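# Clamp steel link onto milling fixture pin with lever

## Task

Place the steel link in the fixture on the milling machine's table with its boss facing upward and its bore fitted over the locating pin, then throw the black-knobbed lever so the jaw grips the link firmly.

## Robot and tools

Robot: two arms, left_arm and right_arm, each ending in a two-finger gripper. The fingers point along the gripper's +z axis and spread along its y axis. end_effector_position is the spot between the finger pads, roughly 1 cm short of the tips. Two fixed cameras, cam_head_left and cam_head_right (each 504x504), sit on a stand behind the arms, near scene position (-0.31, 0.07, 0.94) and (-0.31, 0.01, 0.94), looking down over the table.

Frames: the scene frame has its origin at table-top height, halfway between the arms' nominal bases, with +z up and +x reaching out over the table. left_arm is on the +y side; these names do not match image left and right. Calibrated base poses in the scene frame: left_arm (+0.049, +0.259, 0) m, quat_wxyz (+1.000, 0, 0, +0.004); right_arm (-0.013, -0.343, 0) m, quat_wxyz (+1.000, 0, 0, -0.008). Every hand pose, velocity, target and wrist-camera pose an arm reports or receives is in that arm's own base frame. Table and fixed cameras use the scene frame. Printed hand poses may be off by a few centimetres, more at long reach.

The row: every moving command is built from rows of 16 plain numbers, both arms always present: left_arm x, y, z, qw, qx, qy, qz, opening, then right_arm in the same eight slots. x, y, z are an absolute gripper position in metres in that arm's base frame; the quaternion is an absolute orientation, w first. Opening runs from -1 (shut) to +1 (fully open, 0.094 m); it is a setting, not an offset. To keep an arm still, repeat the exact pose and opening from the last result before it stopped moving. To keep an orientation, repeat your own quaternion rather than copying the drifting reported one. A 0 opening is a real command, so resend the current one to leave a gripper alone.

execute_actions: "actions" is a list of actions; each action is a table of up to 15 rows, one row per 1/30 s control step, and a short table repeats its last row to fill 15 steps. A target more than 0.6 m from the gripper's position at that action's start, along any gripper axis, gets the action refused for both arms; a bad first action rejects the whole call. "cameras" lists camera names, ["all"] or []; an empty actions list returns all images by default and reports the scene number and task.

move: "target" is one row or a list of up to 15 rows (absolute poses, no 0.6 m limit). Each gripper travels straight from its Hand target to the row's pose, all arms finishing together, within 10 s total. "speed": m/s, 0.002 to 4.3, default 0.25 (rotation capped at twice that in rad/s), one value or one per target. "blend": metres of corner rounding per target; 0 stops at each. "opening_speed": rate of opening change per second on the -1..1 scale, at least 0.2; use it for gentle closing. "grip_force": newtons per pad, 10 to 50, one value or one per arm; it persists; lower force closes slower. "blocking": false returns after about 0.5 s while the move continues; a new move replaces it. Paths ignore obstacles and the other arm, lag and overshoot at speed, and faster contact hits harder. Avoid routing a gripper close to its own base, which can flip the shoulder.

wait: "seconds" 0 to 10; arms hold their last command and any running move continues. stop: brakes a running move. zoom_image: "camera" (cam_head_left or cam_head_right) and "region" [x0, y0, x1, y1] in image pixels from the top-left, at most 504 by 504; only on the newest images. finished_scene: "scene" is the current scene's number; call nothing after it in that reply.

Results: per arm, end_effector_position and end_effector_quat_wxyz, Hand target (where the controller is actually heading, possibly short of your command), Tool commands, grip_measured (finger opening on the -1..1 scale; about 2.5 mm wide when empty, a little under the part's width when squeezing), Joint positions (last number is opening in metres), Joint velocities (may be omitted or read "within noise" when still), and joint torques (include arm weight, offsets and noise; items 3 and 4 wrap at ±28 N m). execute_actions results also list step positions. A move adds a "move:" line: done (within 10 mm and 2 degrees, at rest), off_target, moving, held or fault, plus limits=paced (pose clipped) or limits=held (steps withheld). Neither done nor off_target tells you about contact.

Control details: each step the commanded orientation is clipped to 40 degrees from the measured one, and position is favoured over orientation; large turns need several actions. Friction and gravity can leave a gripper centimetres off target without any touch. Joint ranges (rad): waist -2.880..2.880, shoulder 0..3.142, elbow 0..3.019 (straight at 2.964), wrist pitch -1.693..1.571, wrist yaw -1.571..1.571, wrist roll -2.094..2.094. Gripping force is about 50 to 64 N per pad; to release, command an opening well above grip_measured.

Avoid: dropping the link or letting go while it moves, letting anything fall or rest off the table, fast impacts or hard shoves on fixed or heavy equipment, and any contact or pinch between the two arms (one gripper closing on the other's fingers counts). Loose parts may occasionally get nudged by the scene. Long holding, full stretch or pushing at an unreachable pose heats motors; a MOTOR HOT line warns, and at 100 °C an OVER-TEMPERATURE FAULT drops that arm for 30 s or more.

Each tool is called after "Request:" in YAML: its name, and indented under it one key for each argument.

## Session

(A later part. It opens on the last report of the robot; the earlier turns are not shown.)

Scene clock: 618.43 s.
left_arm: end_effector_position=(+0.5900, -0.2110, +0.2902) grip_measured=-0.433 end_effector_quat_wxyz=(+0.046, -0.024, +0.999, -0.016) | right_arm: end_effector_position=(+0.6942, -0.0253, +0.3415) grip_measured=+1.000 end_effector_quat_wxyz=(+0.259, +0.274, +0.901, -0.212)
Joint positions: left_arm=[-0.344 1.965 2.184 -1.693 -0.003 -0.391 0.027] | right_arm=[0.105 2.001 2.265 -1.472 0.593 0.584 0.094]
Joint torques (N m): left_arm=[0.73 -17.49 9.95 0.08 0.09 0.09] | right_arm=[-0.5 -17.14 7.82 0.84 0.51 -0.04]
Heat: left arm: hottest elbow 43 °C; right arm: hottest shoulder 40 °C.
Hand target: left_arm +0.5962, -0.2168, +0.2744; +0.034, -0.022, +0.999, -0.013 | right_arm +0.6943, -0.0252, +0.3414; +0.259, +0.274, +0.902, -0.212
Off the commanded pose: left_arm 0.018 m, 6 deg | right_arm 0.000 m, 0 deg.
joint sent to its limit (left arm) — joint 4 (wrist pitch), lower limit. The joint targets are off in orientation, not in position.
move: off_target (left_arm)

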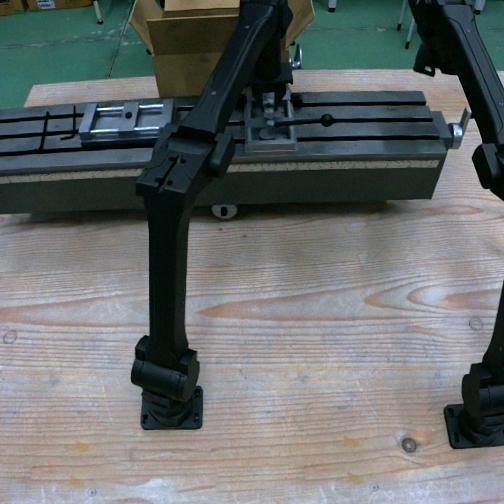

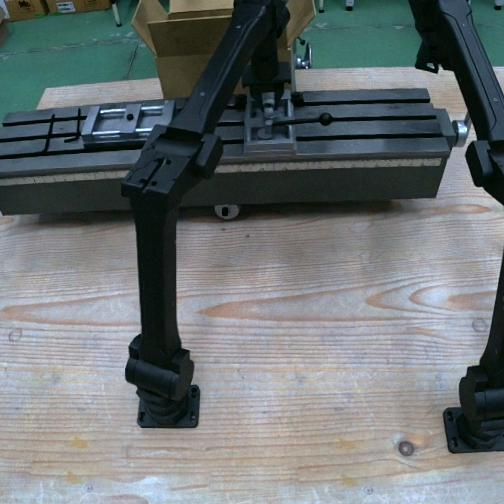

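Request:
move:
  target: [0.597,-0.217,0.275,0,-0.0218,0.9998,0,-0.40,0.6942,-0.0253,0.3415,0.259,0.274,0.901,-0.212,1]
  speed: 0.03
  opening_speed: 0.2
  grip_force: 10
  cameras: ["all"]

Request:
zoom_image:
  camera: "cam_head_left"
  region: [250, 80, 290, 120]

Request:
zoom_image:
  camera: "cam_head_right"
  region: [250, 80, 290, 120]

Scene clock: 635.90 s.
left_arm: end_effector_position=(+0.5901, -0.2111, +0.2897) grip_measured=-0.403 end_effector_quat_wxyz=(+0.045, -0.024, +0.999, -0.016) | right_arm: end_effector_position=(+0.6942, -0.0253, +0.3415) grip_measured=+1.000 end_effector_quat_wxyz=(+0.259, +0.274, +0.901, -0.212)
Joint positions: left_arm=[-0.344 1.966 2.184 -1.693 -0.003 -0.391 0.028] | right_arm=[0.105 2.001 2.265 -1.472 0.593 0.584 0.094]
Joint torques (N m): left_arm=[0.73 -17.38 9.96 0.08 0.1 0.09] | right_arm=[-0.56 -16.91 7.82 0.9 0.5 -0.03]
Heat: left arm: hottest elbow 41 °C; right arm: hottest shoulder 40 °C.
Hand target: left_arm +0.5962, -0.2168, +0.2744; +0.034, -0.022, +0.999, -0.013 | right_arm +0.6943, -0.0252, +0.3414; +0.259, +0.274, +0.902, -0.212
Off the commanded pose: left_arm 0.017 m, 5 deg | right_arm 0.000 m, 0 deg.
joint sent to its limit (left arm) — joint 4 (wrist pitch), lower limit. The joint targets are off in orientation, not in position.
grip_force (N): 10, 10
move: off_target (left_arm)

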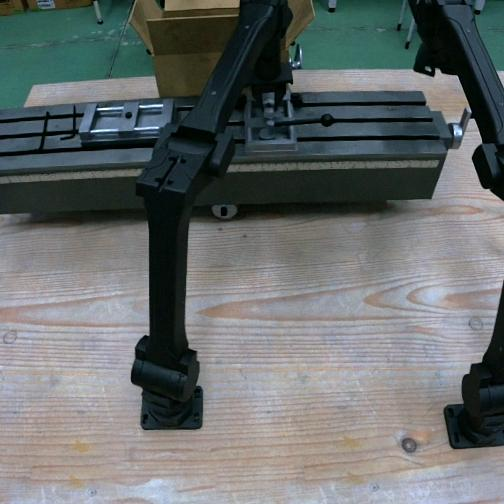

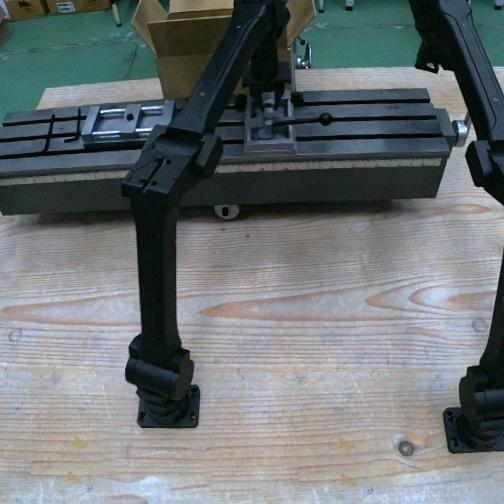

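Scaled by 12.600 from the camera's 504x504 image, which has a finer 720x720 frame.

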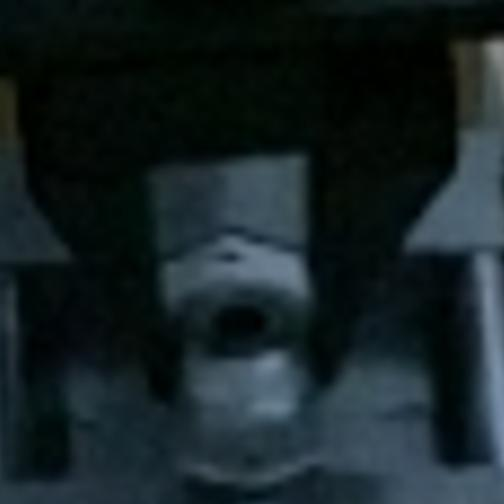

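Scaled by 12.600 from the camera's 504x504 image, which has a finer 720x720 frame.

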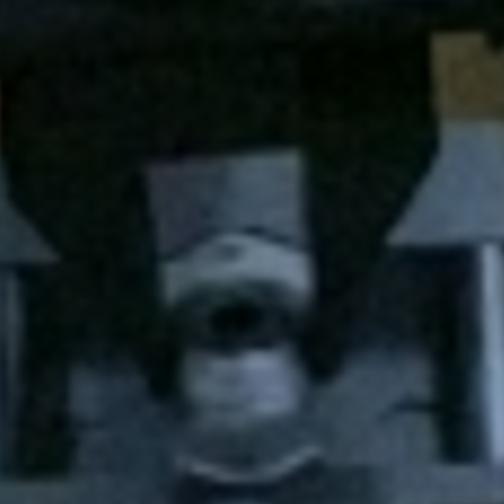

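Request:
move:
  target: [0.597,-0.217,0.285,0,-0.0218,0.9998,0,-0.1,0.6942,-0.0253,0.3415,0.259,0.274,0.901,-0.212,1]
  opening_speed: 0.3
  cameras: ["all"]

Request:
zoom_image:
  camera: "cam_head_left"
  region: [250, 80, 290, 120]

Request:
zoom_image:
  camera: "cam_head_right"
  region: [250, 80, 290, 120]

Scene clock: 646.40 s.
left_arm: end_effector_position=(+0.5918, -0.2117, +0.2828) grip_measured=-0.103 end_effector_quat_wxyz=(+0.040, -0.024, +0.999, -0.014) | right_arm: end_effector_position=(+0.6942, -0.0253, +0.3415) grip_measured=+1.000 end_effector_quat_wxyz=(+0.259, +0.274, +0.901, -0.212)
Joint positions: left_arm=[-0.344 1.977 2.184 -1.693 -0.003 -0.391 0.042] | right_arm=[0.105 2.001 2.265 -1.472 0.593 0.584 0.094]
Joint torques (N m): left_arm=[0.73 -19.25 10.76 0.03 0.09 0.09] | right_arm=[-0.56 -16.97 7.82 0.85 0.5 -0.04]
Heat: left arm: hottest elbow 41 °C; right arm: hottest shoulder 40 °C.
Hand target: left_arm +0.5965, -0.2169, +0.2844; +0.044, -0.022, +0.999, -0.017 | right_arm +0.6943, -0.0252, +0.3414; +0.259, +0.274, +0.902, -0.212
Off the commanded pose: left_arm 0.008 m, 5 deg | right_arm 0.000 m, 0 deg.
joint sent to its limit (left arm) — joint 4 (wrist pitch), lower limit. The joint targets are off in orientation, not in position.
grip_force (N): 10, 10
move: off_target (left_arm)

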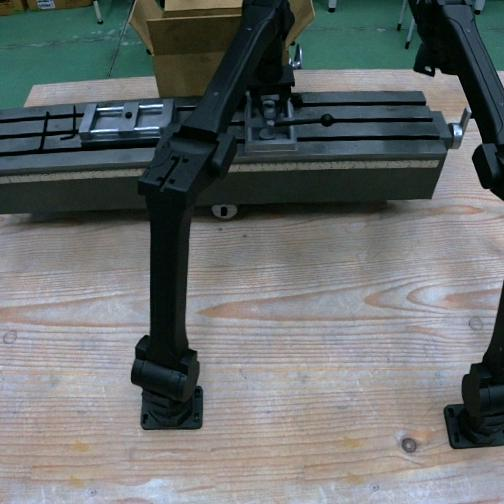

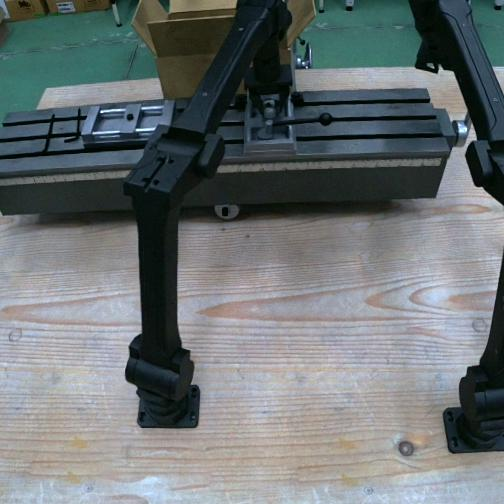

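Scaled by 12.600 from the camera's 504x504 image, which has a finer 720x720 frame.

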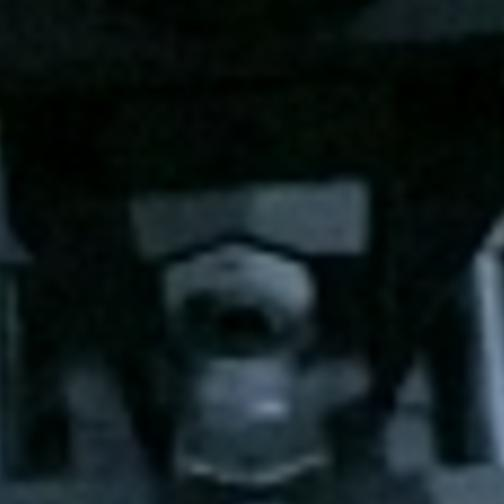

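Scaled by 12.600 from the camera's 504x504 image, which has a finer 720x720 frame.

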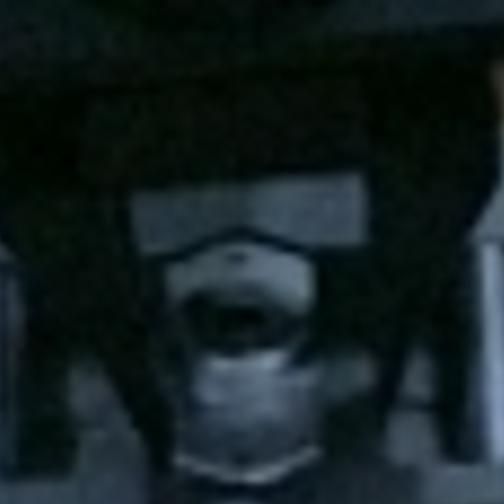

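Request:
move:
  target:
    - [0.594,-0.214,0.33,0,-0.0218,0.9998,0,0.1,0.6942,-0.0253,0.3415,0.259,0.274,0.901,-0.212,1]
    - [0.40,-0.20,0.40,0,-0.0218,0.9998,0,0.1,0.6942,-0.0253,0.3415,0.259,0.274,0.901,-0.212,1]
  cameras: ["all"]
  speed: [0.05,0.2]

Request:
zoom_image:
  camera: "cam_head_left"
  region: [240, 80, 300, 140]

Request:
zoom_image:
  camera: "cam_head_right"
  region: [240, 80, 300, 140]

Scene clock: 658.13 s.
left_arm: end_effector_position=(+0.4014, -0.1959, +0.4036) grip_measured=+0.098 end_effector_quat_wxyz=(+0.101, -0.021, +0.993, -0.050) | right_arm: end_effector_position=(+0.6942, -0.0253, +0.3415) grip_measured=+1.000 end_effector_quat_wxyz=(+0.259, +0.274, +0.901, -0.212)
Joint positions: left_arm=[-0.454 1.42 1.768 -1.693 -0.003 -0.495 0.052] | right_arm=[0.105 2.001 2.265 -1.472 0.593 0.584 0.094]
Joint torques (N m): left_arm=[0.26 -11.28 8.27 0.29 0.02 0] | right_arm=[-0.62 -17.08 7.83 0.85 0.52 -0.05]
Heat: left arm: hottest elbow 40 °C; right arm: hottest shoulder 40 °C.
Hand target: left_arm +0.4000, -0.2000, +0.3993; +0.094, -0.021, +0.994, -0.049 | right_arm +0.6943, -0.0252, +0.3414; +0.259, +0.274, +0.902, -0.212
Off the commanded pose: left_arm 0.006 m, 13 deg | right_arm 0.000 m, 0 deg.
joint sent to its limit (left arm) — joint 4 (wrist pitch), lower limit. The joint targets are off in orientation, not in position.
grip_force (N): 10, 10
move: off_target (left_arm)

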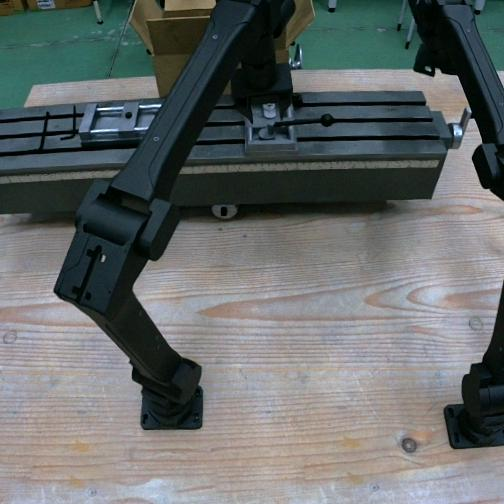

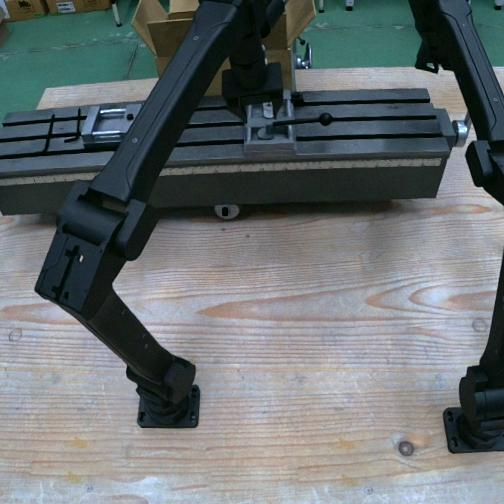

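Scaled by 8.400 from the camera's 504x504 image, which has a finer 720x720 frame.

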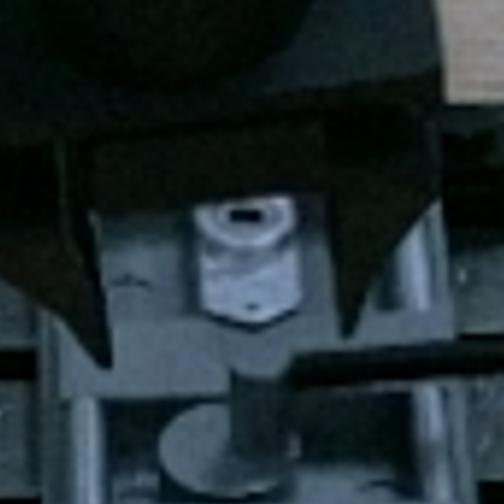

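Scaled by 8.400 from the camera's 504x504 image, which has a finer 720x720 frame.

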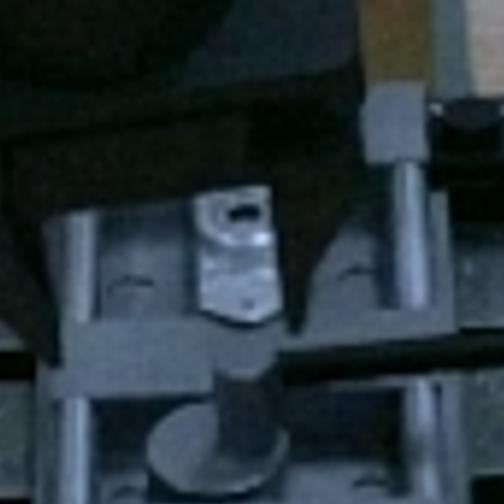

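Request:
move:
  target: [0.25,0.12,0.30,0.259,0,0.966,0,0.1,0.6942,-0.0253,0.3415,0.259,0.274,0.901,-0.212,1]
  cameras: ["all"]

Request:
zoom_image:
  camera: "cam_head_left"
  region: [240, 80, 300, 140]

Request:
zoom_image:
  camera: "cam_head_right"
  region: [240, 80, 300, 140]

Scene clock: 668.60 s.
left_arm: end_effector_position=(+0.2483, +0.1160, +0.3014) grip_measured=+0.098 end_effector_quat_wxyz=(+0.258, +0.000, +0.966, -0.001) | right_arm: end_effector_position=(+0.6942, -0.0253, +0.3415) grip_measured=+1.000 end_effector_quat_wxyz=(+0.259, +0.274, +0.901, -0.212)
Joint positions: left_arm=[0.626 0.76 0.967 -1.343 0.298 0.559 0.052] | right_arm=[0.105 2.001 2.265 -1.472 0.593 0.584 0.094]
Joint torques (N m): left_arm=[1.73 -1.67 9.13 0.98 0.49 0.18] | right_arm=[-0.44 -17.03 7.86 0.92 0.51 -0.04]
Heat: left arm: hottest elbow 40 °C; right arm: hottest shoulder 40 °C.
Hand target: left_arm +0.2499, +0.1199, +0.3001; +0.259, +0.000, +0.966, +0.000 | right_arm +0.6943, -0.0252, +0.3414; +0.259, +0.274, +0.902, -0.212
Off the commanded pose: left_arm 0.005 m, 0 deg | right_arm 0.000 m, 0 deg.
grip_force (N): 10, 10
move: done

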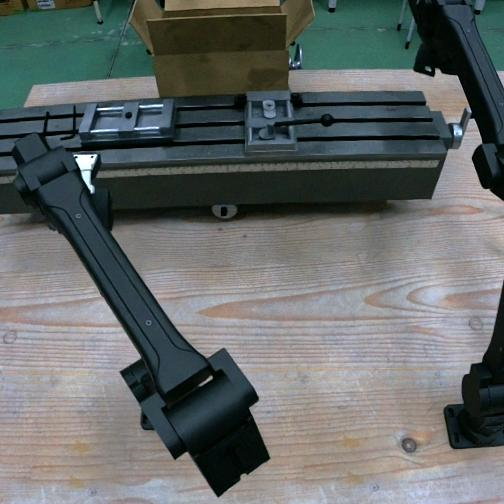

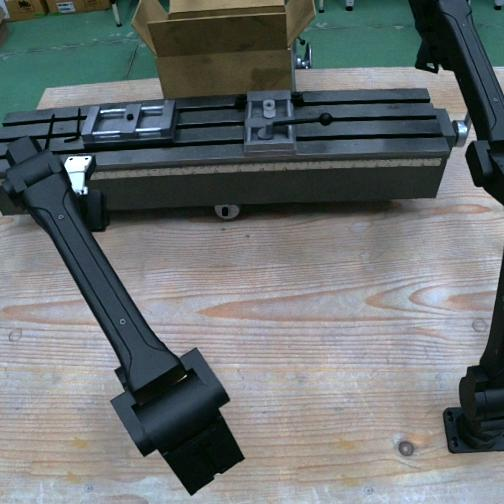

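Scaled by 8.400 from the camera's 504x504 image, which has a finer 720x720 frame.

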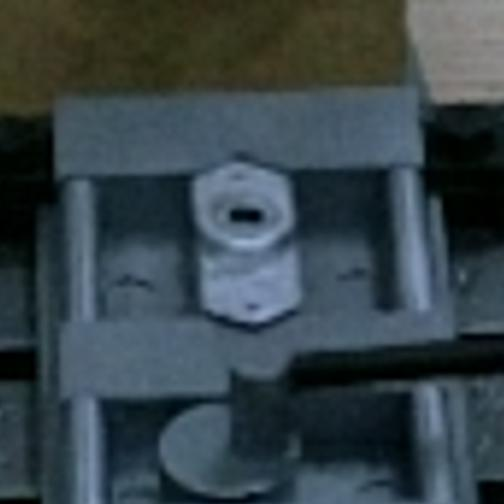

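Scaled by 8.400 from the camera's 504x504 image, which has a finer 720x720 frame.

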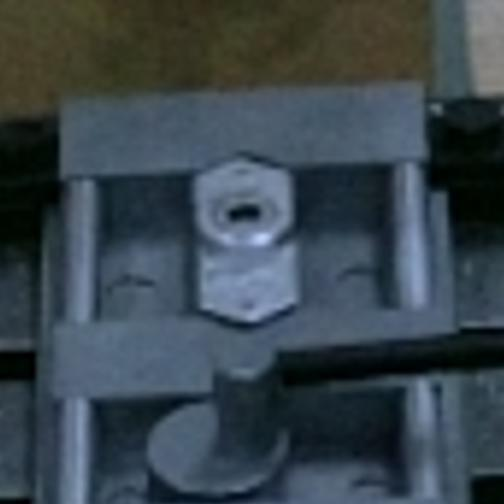

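Request:
move:
  target: [0.25,0.12,0.30,0.259,0,0.966,0,0.1,0.52,0.25,0.38,0,-0.7071,0.7071,0,0]
  cameras: ["all"]
  grip_force: [50,20]

Request:
zoom_image:
  camera: "cam_head_left"
  region: [270, 60, 370, 160]

Request:
zoom_image:
  camera: "cam_head_right"
  region: [270, 60, 370, 160]

Scene clock: 705.23 s.
left_arm: end_effector_position=(+0.2483, +0.1160, +0.3014) grip_measured=+0.098 end_effector_quat_wxyz=(+0.258, +0.000, +0.966, -0.001) | right_arm: end_effector_position=(+0.5259, +0.2473, +0.3657) grip_measured=+0.003 end_effector_quat_wxyz=(-0.102, +0.697, -0.709, +0.036)
Joint positions: left_arm=[0.626 0.76 0.967 -1.343 0.298 0.56 0.052] | right_arm=[0.441 1.775 2.096 -1.674 0.001 -1.112 0.047]
Joint torques (N m): left_arm=[1.67 -1.85 9.1 1.01 0.49 0.19] | right_arm=[0.03 -14.92 8.36 0.39 -0.22 -0.14]
Heat: left arm: hottest elbow 38 °C; right arm: hottest shoulder 39 °C.
Hand target: left_arm +0.2499, +0.1199, +0.3001; +0.259, +0.000, +0.966, +0.000 | right_arm +0.5197, +0.2497, +0.3792; -0.112, +0.702, -0.702, +0.039
Off the commanded pose: left_arm 0.005 m, 0 deg | right_arm 0.016 m, 12 deg.
joint sent to its limit (right arm) — joint 4 (wrist pitch), lower limit. The joint targets are off in orientation, not in position.
grip_force (N): 50, 20
move: off_target (right_arm)

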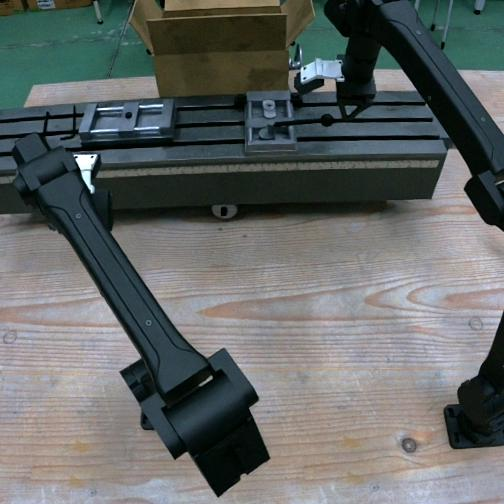

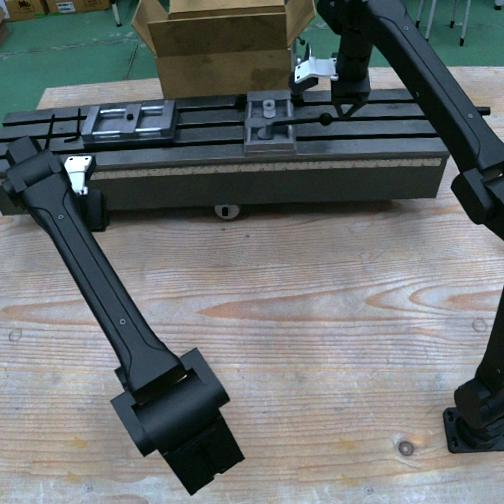

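Scaled by 5.040 from the camera's 504x504 image, which has a finer 720x720 frame.

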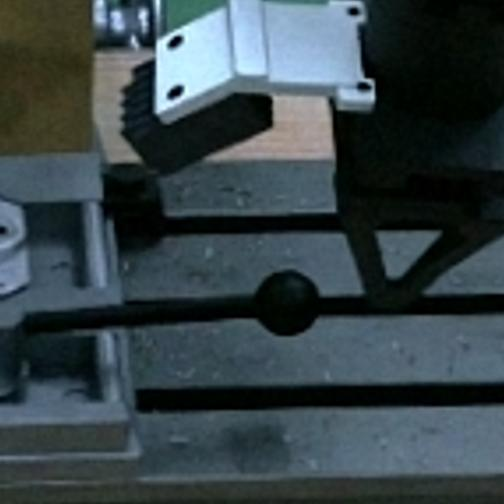

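Scaled by 5.040 from the camera's 504x504 image, which has a finer 720x720 frame.

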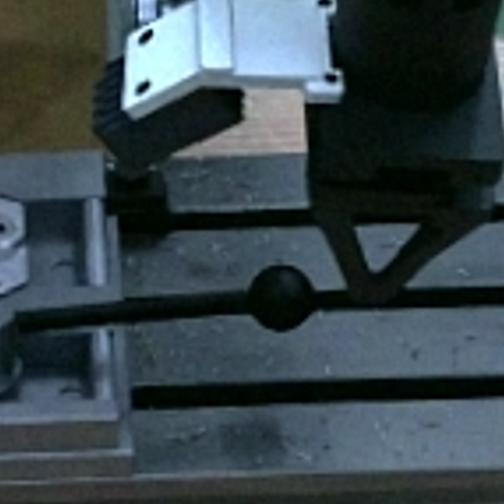

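Request:
move:
  target: [0.25,0.12,0.30,0.259,0,0.966,0,0.1,0.537,0.285,0.345,0,-0.7071,0.7071,0,0.4]
  cameras: ["all"]
  speed: 0.1

Request:
zoom_image:
  camera: "cam_head_left"
  region: [290, 80, 370, 160]

Request:
zoom_image:
  camera: "cam_head_right"
  region: [290, 80, 370, 160]

Scene clock: 725.47 s.
left_arm: end_effector_position=(+0.2483, +0.1160, +0.3014) grip_measured=+0.098 end_effector_quat_wxyz=(+0.258, +0.000, +0.966, -0.001) | right_arm: end_effector_position=(+0.5323, +0.2754, +0.3277) grip_measured=+0.397 end_effector_quat_wxyz=(-0.073, +0.705, -0.705, +0.024)
Joint positions: left_arm=[0.626 0.76 0.967 -1.343 0.298 0.56 0.052] | right_arm=[0.479 1.851 2.109 -1.674 0.001 -1.092 0.066]
Joint torques (N m): left_arm=[1.67 -1.73 9.11 1.01 0.48 0.18] | right_arm=[0.15 -14.45 11.45 0.29 -0.13 0.07]
Heat: left arm: hottest elbow 38 °C; right arm: hottest shoulder 38 °C.
Hand target: left_arm +0.2499, +0.1199, +0.3001; +0.259, +0.000, +0.966, +0.000 | right_arm +0.5359, +0.2843, +0.3443; -0.091, +0.704, -0.704, +0.029
Off the commanded pose: left_arm 0.005 m, 0 deg | right_arm 0.020 m, 9 deg.
joint sent to its limit (right arm) — joint 4 (wrist pitch), lower limit. The joint targets are off in orientation, not in position.
grip_force (N): 50, 20
move: off_target (right_arm)

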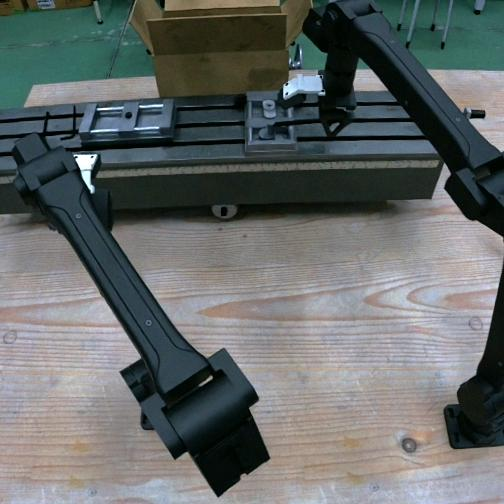

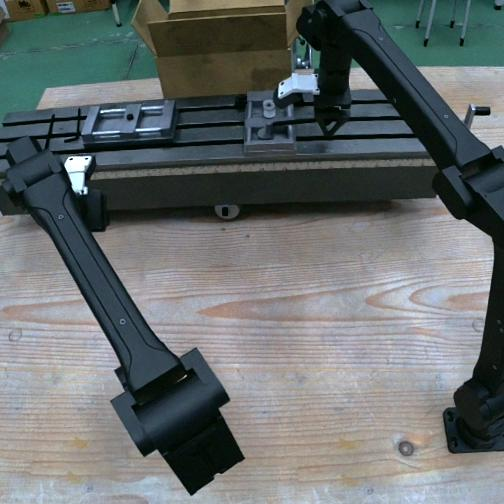

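Scaled by 6.300 from the camera's 504x504 image, which has a finer 720x720 frame.

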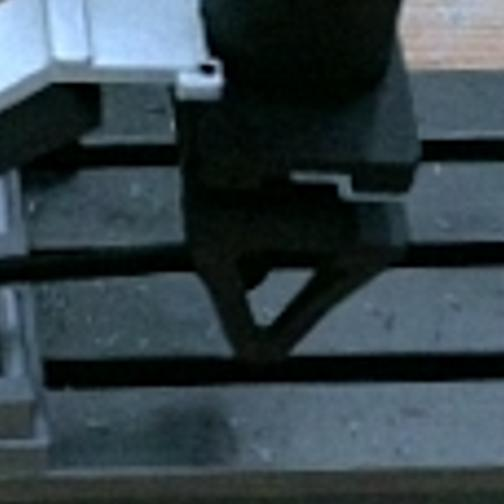

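Scaled by 6.300 from the camera's 504x504 image, which has a finer 720x720 frame.

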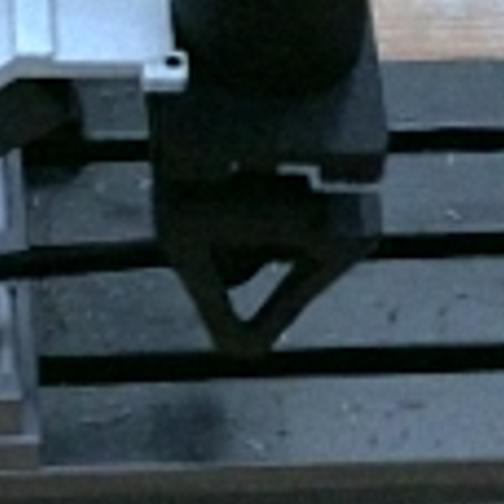

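Request:
move:
  target: [0.25,0.12,0.30,0.259,0,0.966,0,0.1,0.554,0.294,0.338,0,-0.7071,0.7071,0,0.4]
  cameras: ["all"]
  speed: 0.1

Request:
zoom_image:
  camera: "cam_head_left"
  region: [290, 80, 370, 160]

Request:
zoom_image:
  camera: "cam_head_right"
  region: [290, 80, 370, 160]

Scene clock: 746.20 s.
left_arm: end_effector_position=(+0.2483, +0.1160, +0.3014) grip_measured=+0.098 end_effector_quat_wxyz=(+0.258, +0.000, +0.966, -0.001) | right_arm: end_effector_position=(+0.5492, +0.2841, +0.3212) grip_measured=+0.397 end_effector_quat_wxyz=(-0.076, +0.704, -0.705, +0.025)
Joint positions: left_arm=[0.626 0.76 0.967 -1.343 0.298 0.56 0.052] | right_arm=[0.479 1.904 2.168 -1.674 0.001 -1.091 0.066]
Joint torques (N m): left_arm=[1.79 -1.73 9.09 0.98 0.48 0.18] | right_arm=[-0.09 -15.03 11.45 0.25 -0.13 0.05]
Heat: left arm: hottest elbow 37 °C; right arm: hottest shoulder 38 °C.
Hand target: left_arm +0.2499, +0.1199, +0.3001; +0.259, +0.000, +0.966, +0.000 | right_arm +0.5530, +0.2934, +0.3373; -0.095, +0.704, -0.703, +0.030
Off the commanded pose: left_arm 0.005 m, 0 deg | right_arm 0.020 m, 9 deg.
joint sent to its limit (right arm) — joint 4 (wrist pitch), lower limit. The joint targets are off in orientation, not in position.
grip_force (N): 50, 20
move: off_target (right_arm)

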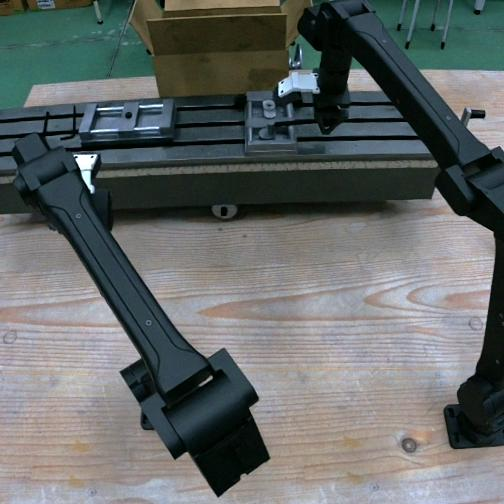

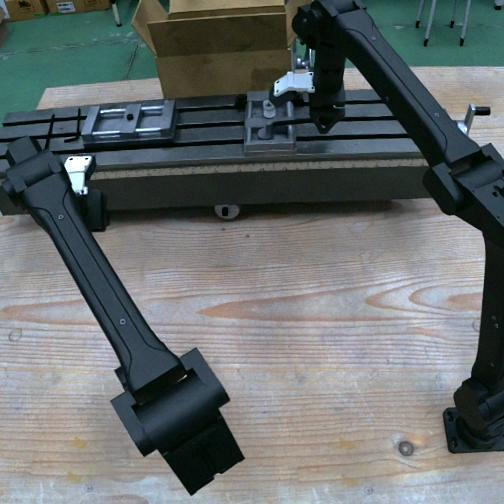

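Scaled by 6.300 from the camera's 504x504 image, which has a finer 720x720 frame.

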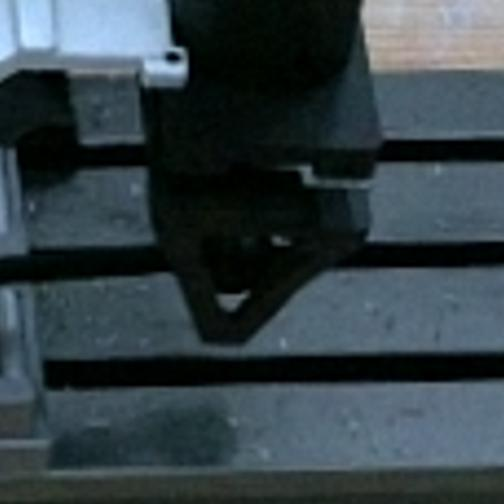

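Scaled by 6.300 from the camera's 504x504 image, which has a finer 720x720 frame.

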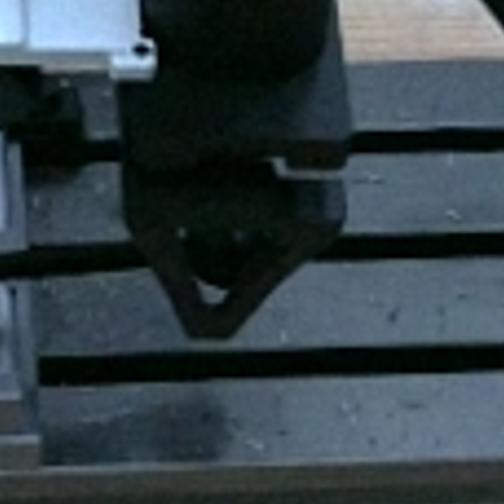

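Request:
move:
  target:
    - [0.25,0.12,0.30,0.259,0,0.966,0,0.1,0.551,0.289,0.322,0,-0.7071,0.7071,0,0.4]
    - [0.25,0.12,0.30,0.259,0,0.966,0,0.1,0.551,0.289,0.322,0,-0.7071,0.7071,0,-0.8]
  cameras: ["all"]
  speed: 0.05
  opening_speed: 0.4
  grip_force: [50,25]

Request:
zoom_image:
  camera: "cam_head_left"
  region: [290, 80, 370, 160]

Request:
zoom_image:
  camera: "cam_head_right"
  region: [290, 80, 370, 160]

Scene clock: 769.70 s.
left_arm: end_effector_position=(+0.2483, +0.1160, +0.3014) grip_measured=+0.098 end_effector_quat_wxyz=(+0.258, +0.000, +0.966, -0.001) | right_arm: end_effector_position=(+0.5520, +0.2847, +0.3250) grip_measured=-0.797 end_effector_quat_wxyz=(-0.084, +0.704, -0.705, +0.030)
Joint positions: left_arm=[0.626 0.76 0.967 -1.343 0.298 0.56 0.052] | right_arm=[0.479 1.902 2.173 -1.664 0.006 -1.091 0.01]
Joint torques (N m): left_arm=[1.79 -1.67 9.1 1.01 0.48 0.18] | right_arm=[-0.09 -14.51 8.68 -0.03 -0.34 -0.02]
Heat: left arm: hottest elbow 37 °C; right arm: hottest elbow 39 °C.
Hand target: left_arm +0.2499, +0.1199, +0.3001; +0.259, +0.000, +0.966, +0.000 | right_arm +0.5506, +0.2888, +0.3214; -0.077, +0.705, -0.705, +0.024
Off the commanded pose: left_arm 0.005 m, 0 deg | right_arm 0.005 m, 10 deg.
joint sent to its limit (right arm) — joint 4 (wrist pitch), lower limit. The joint targets are off in orientation, not in position.
grip_force (N): 50, 25
move: off_target (right_arm); target 2's new opening was sent with right_arm's hand 0.005 m and 9 deg from that target

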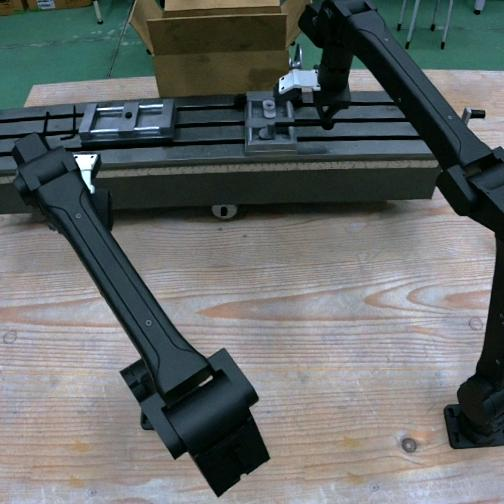

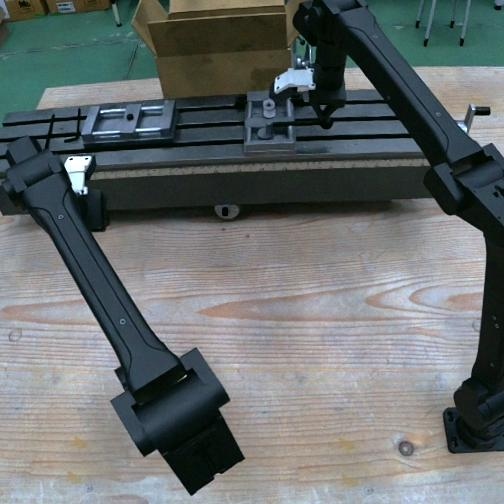

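Scaled by 6.300 from the camera's 504x504 image, which has a finer 720x720 frame.

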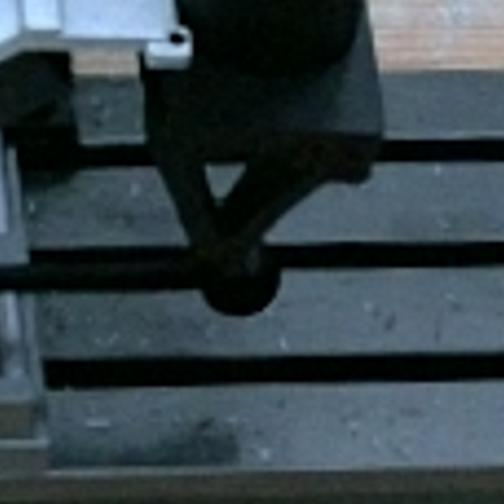

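Scaled by 6.300 from the camera's 504x504 image, which has a finer 720x720 frame.

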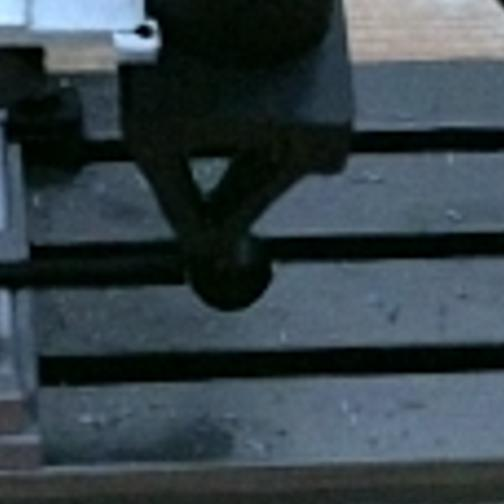

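Request:
move:
  target:
    - [0.25,0.12,0.30,0.259,0,0.966,0,0.1,0.551,0.289,0.335,0,-0.7071,0.7071,0,0.5]
    - [0.25,0.12,0.30,0.259,0,0.966,0,0.1,0.545,0.285,0.322,0,-0.7071,0.7071,0,0.5]
  cameras: ["all"]
  speed: 0.05
  grip_force: [50,40]

Request:
zoom_image:
  camera: "cam_head_left"
  region: [290, 80, 370, 160]

Request:
zoom_image:
  camera: "cam_head_right"
  region: [290, 80, 370, 160]

Scene clock: 783.23 s.
left_arm: end_effector_position=(+0.2483, +0.1160, +0.3014) grip_measured=+0.098 end_effector_quat_wxyz=(+0.258, +0.000, +0.966, -0.001) | right_arm: end_effector_position=(+0.5499, +0.2838, +0.3154) grip_measured=+0.497 end_effector_quat_wxyz=(-0.071, +0.705, -0.706, +0.025)
Joint positions: left_arm=[0.626 0.76 0.967 -1.343 0.298 0.56 0.052] | right_arm=[0.479 1.91 2.163 -1.674 0.005 -1.091 0.07]
Joint torques (N m): left_arm=[1.79 -1.67 9.11 0.98 0.48 0.19] | right_arm=[-0.26 -16.44 7.5 0.29 -0.31 -0.02]
Heat: left arm: hottest elbow 37 °C; right arm: hottest elbow 38 °C.
Hand target: left_arm +0.2499, +0.1199, +0.3001; +0.259, +0.000, +0.966, +0.000 | right_arm +0.5448, +0.2848, +0.3215; -0.073, +0.705, -0.705, +0.023
Off the commanded pose: left_arm 0.005 m, 0 deg | right_arm 0.008 m, 9 deg.
joint sent to its limit (right arm) — joint 4 (wrist pitch), lower limit. The joint targets are off in orientation, not in position.
grip_force (N): 50, 40
move: off_target (right_arm)

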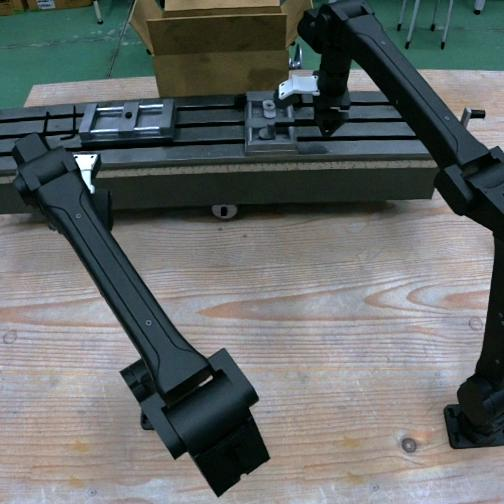

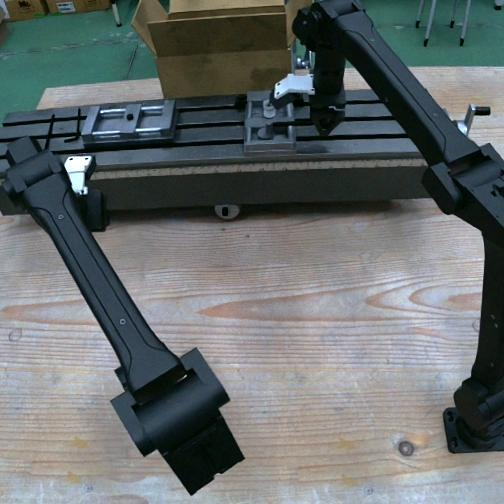

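Scaled by 6.300 from the camera's 504x504 image, which has a finer 720x720 frame.

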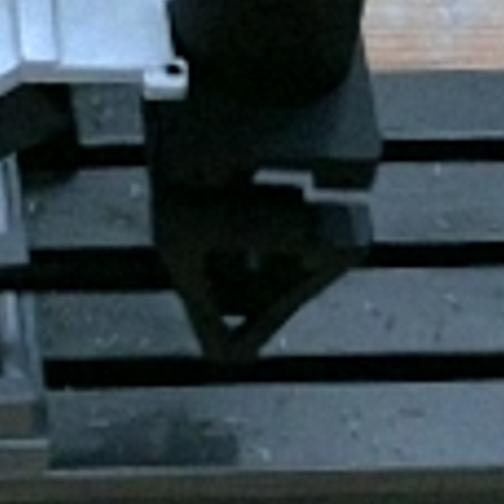

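Scaled by 6.300 from the camera's 504x504 image, which has a finer 720x720 frame.

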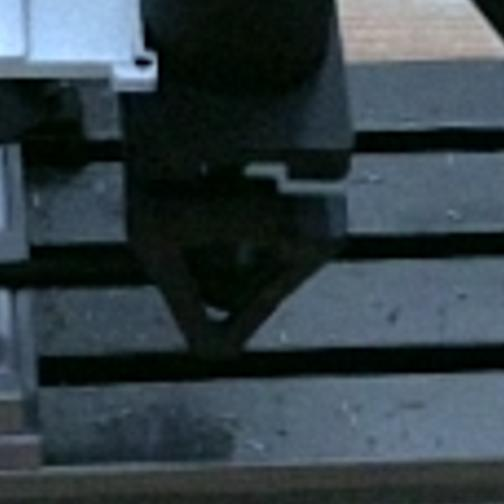

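Request:
move:
  target:
    - [0.25,0.12,0.30,0.259,0,0.966,0,0.1,0.541,0.285,0.307,0,-0.7071,0.7071,0,0.5]
    - [0.25,0.12,0.30,0.259,0,0.966,0,0.1,0.541,0.285,0.307,0,-0.7071,0.7071,0,-0.8]
  cameras: ["all"]
  speed: 0.05
  opening_speed: 0.4
  grip_force: [50,30]

Request:
zoom_image:
  camera: "cam_head_left"
  region: [290, 80, 370, 160]

Request:
zoom_image:
  camera: "cam_head_right"
  region: [290, 80, 370, 160]

Scene clock: 807.90 s.
left_arm: end_effector_position=(+0.2483, +0.1160, +0.3014) grip_measured=+0.098 end_effector_quat_wxyz=(+0.258, +0.000, +0.966, -0.001) | right_arm: end_effector_position=(+0.5472, +0.2817, +0.3035) grip_measured=-0.385 end_effector_quat_wxyz=(-0.059, +0.705, -0.706, +0.023)
Joint positions: left_arm=[0.626 0.76 0.967 -1.343 0.298 0.56 0.052] | right_arm=[0.479 1.91 2.133 -1.668 0.009 -1.091 0.029]
Joint torques (N m): left_arm=[1.79 -1.73 9.11 1.01 0.48 0.18] | right_arm=[0.03 -16.15 7.49 0.01 -0.46 0]
Heat: left arm: hottest elbow 37 °C; right arm: hottest shoulder 37 °C.
Hand target: left_arm +0.2499, +0.1199, +0.3001; +0.259, +0.000, +0.966, +0.000 | right_arm +0.5407, +0.2847, +0.3065; -0.056, +0.706, -0.706, +0.018
Off the commanded pose: left_arm 0.005 m, 0 deg | right_arm 0.008 m, 7 deg.
joint sent to its limit (right arm) — joint 4 (wrist pitch), lower limit. The joint targets are off in orientation, not in position.
grip_force (N): 50, 30
move: off_target (right_arm); target 2's new opening was sent with right_arm's hand 0.007 m and 7 deg from that target

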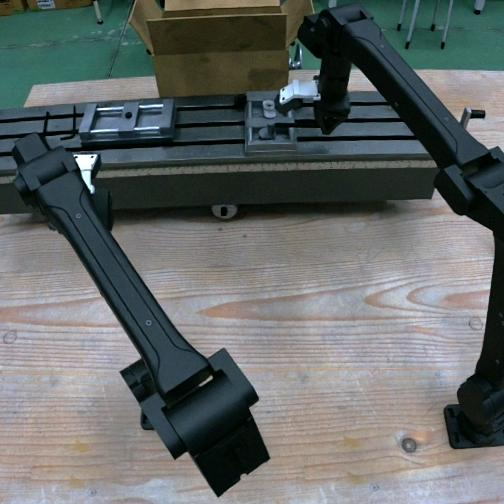

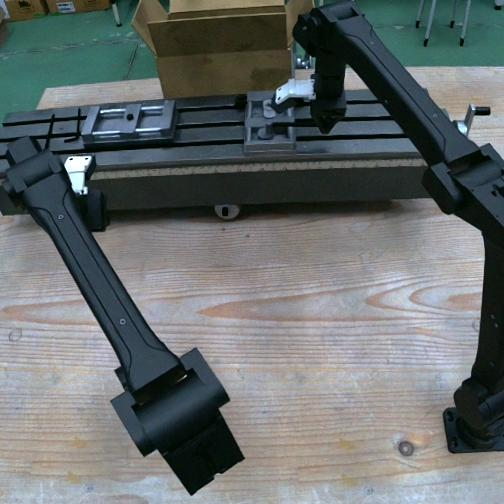

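Scaled by 6.300 from the camera's 504x504 image, which has a finer 720x720 frame.

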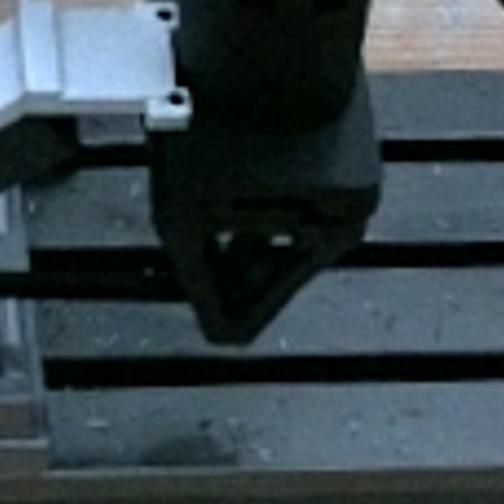

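Scaled by 6.300 from the camera's 504x504 image, which has a finer 720x720 frame.

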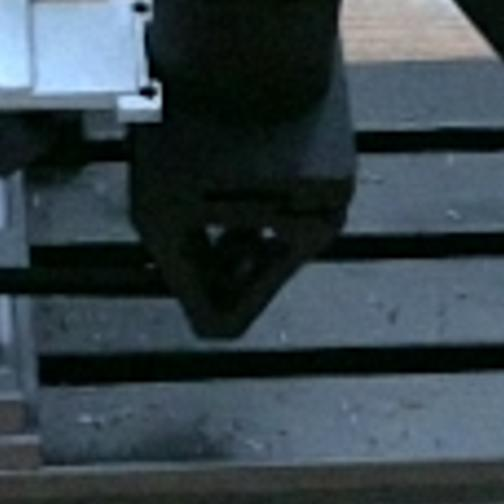

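Request:
move:
  target:
    - [0.25,0.12,0.30,0.259,0,0.966,0,0.1,0.500,0.292,0.308,0,-0.5556,0.8315,0,-0.8]
    - [0.25,0.12,0.30,0.259,0,0.966,0,0.1,0.463,0.317,0.308,0,-0.3827,0.9239,0,-0.8]
  cameras: ["all"]
  speed: 0.08
  blend: 0.01

Request:
zoom_image:
  camera: "cam_head_left"
  region: [240, 80, 360, 200]

Scene clock: 826.17 s.
left_arm: end_effector_position=(+0.2483, +0.1160, +0.3014) grip_measured=+0.098 end_effector_quat_wxyz=(+0.258, +0.000, +0.966, -0.001) | right_arm: end_effector_position=(+0.4768, +0.3113, +0.3019) grip_measured=-0.386 end_effector_quat_wxyz=(+0.039, -0.395, +0.918, -0.001)
Joint positions: left_arm=[0.626 0.76 0.967 -1.343 0.298 0.56 0.052] | right_arm=[0.584 1.8 1.972 -1.665 0.015 -0.23 0.029]
Joint torques (N m): left_arm=[1.67 -1.73 9.1 0.98 0.49 0.18] | right_arm=[0.62 -15.44 6.98 -0.03 -0.61 0.4]
Heat: left arm: hottest elbow 37 °C; right arm: hottest shoulder 37 °C.
Hand target: left_arm +0.2499, +0.1199, +0.3001; +0.259, +0.000, +0.966, +0.000 | right_arm +0.4631, +0.3167, +0.3073; +0.034, -0.383, +0.923, +0.006
Off the commanded pose: left_arm 0.005 m, 0 deg | right_arm 0.016 m, 5 deg.
joint sent to its limit (right arm) — joint 4 (wrist pitch), lower limit. The joint targets are off in orientation, not in position.
grip_force (N): 50, 30
move: off_target (right_arm)

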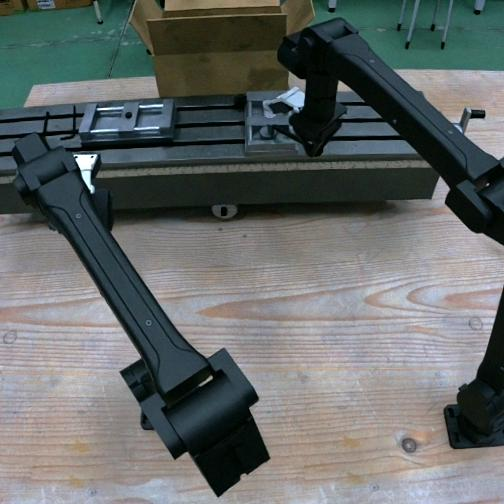

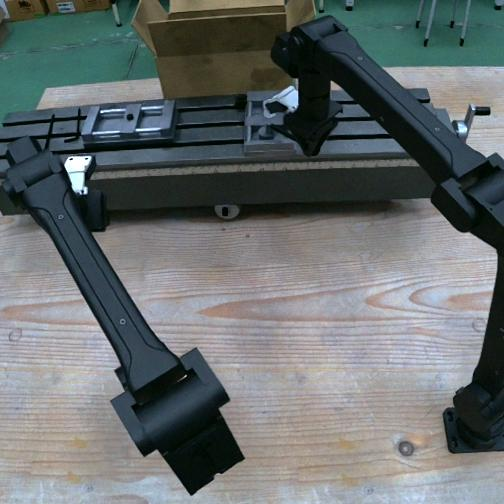

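Scaled by 4.200 from the camera's 504x504 image, which has a finer 720x720 frame.

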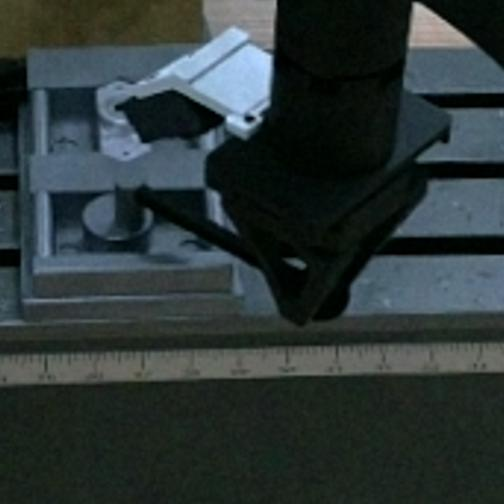

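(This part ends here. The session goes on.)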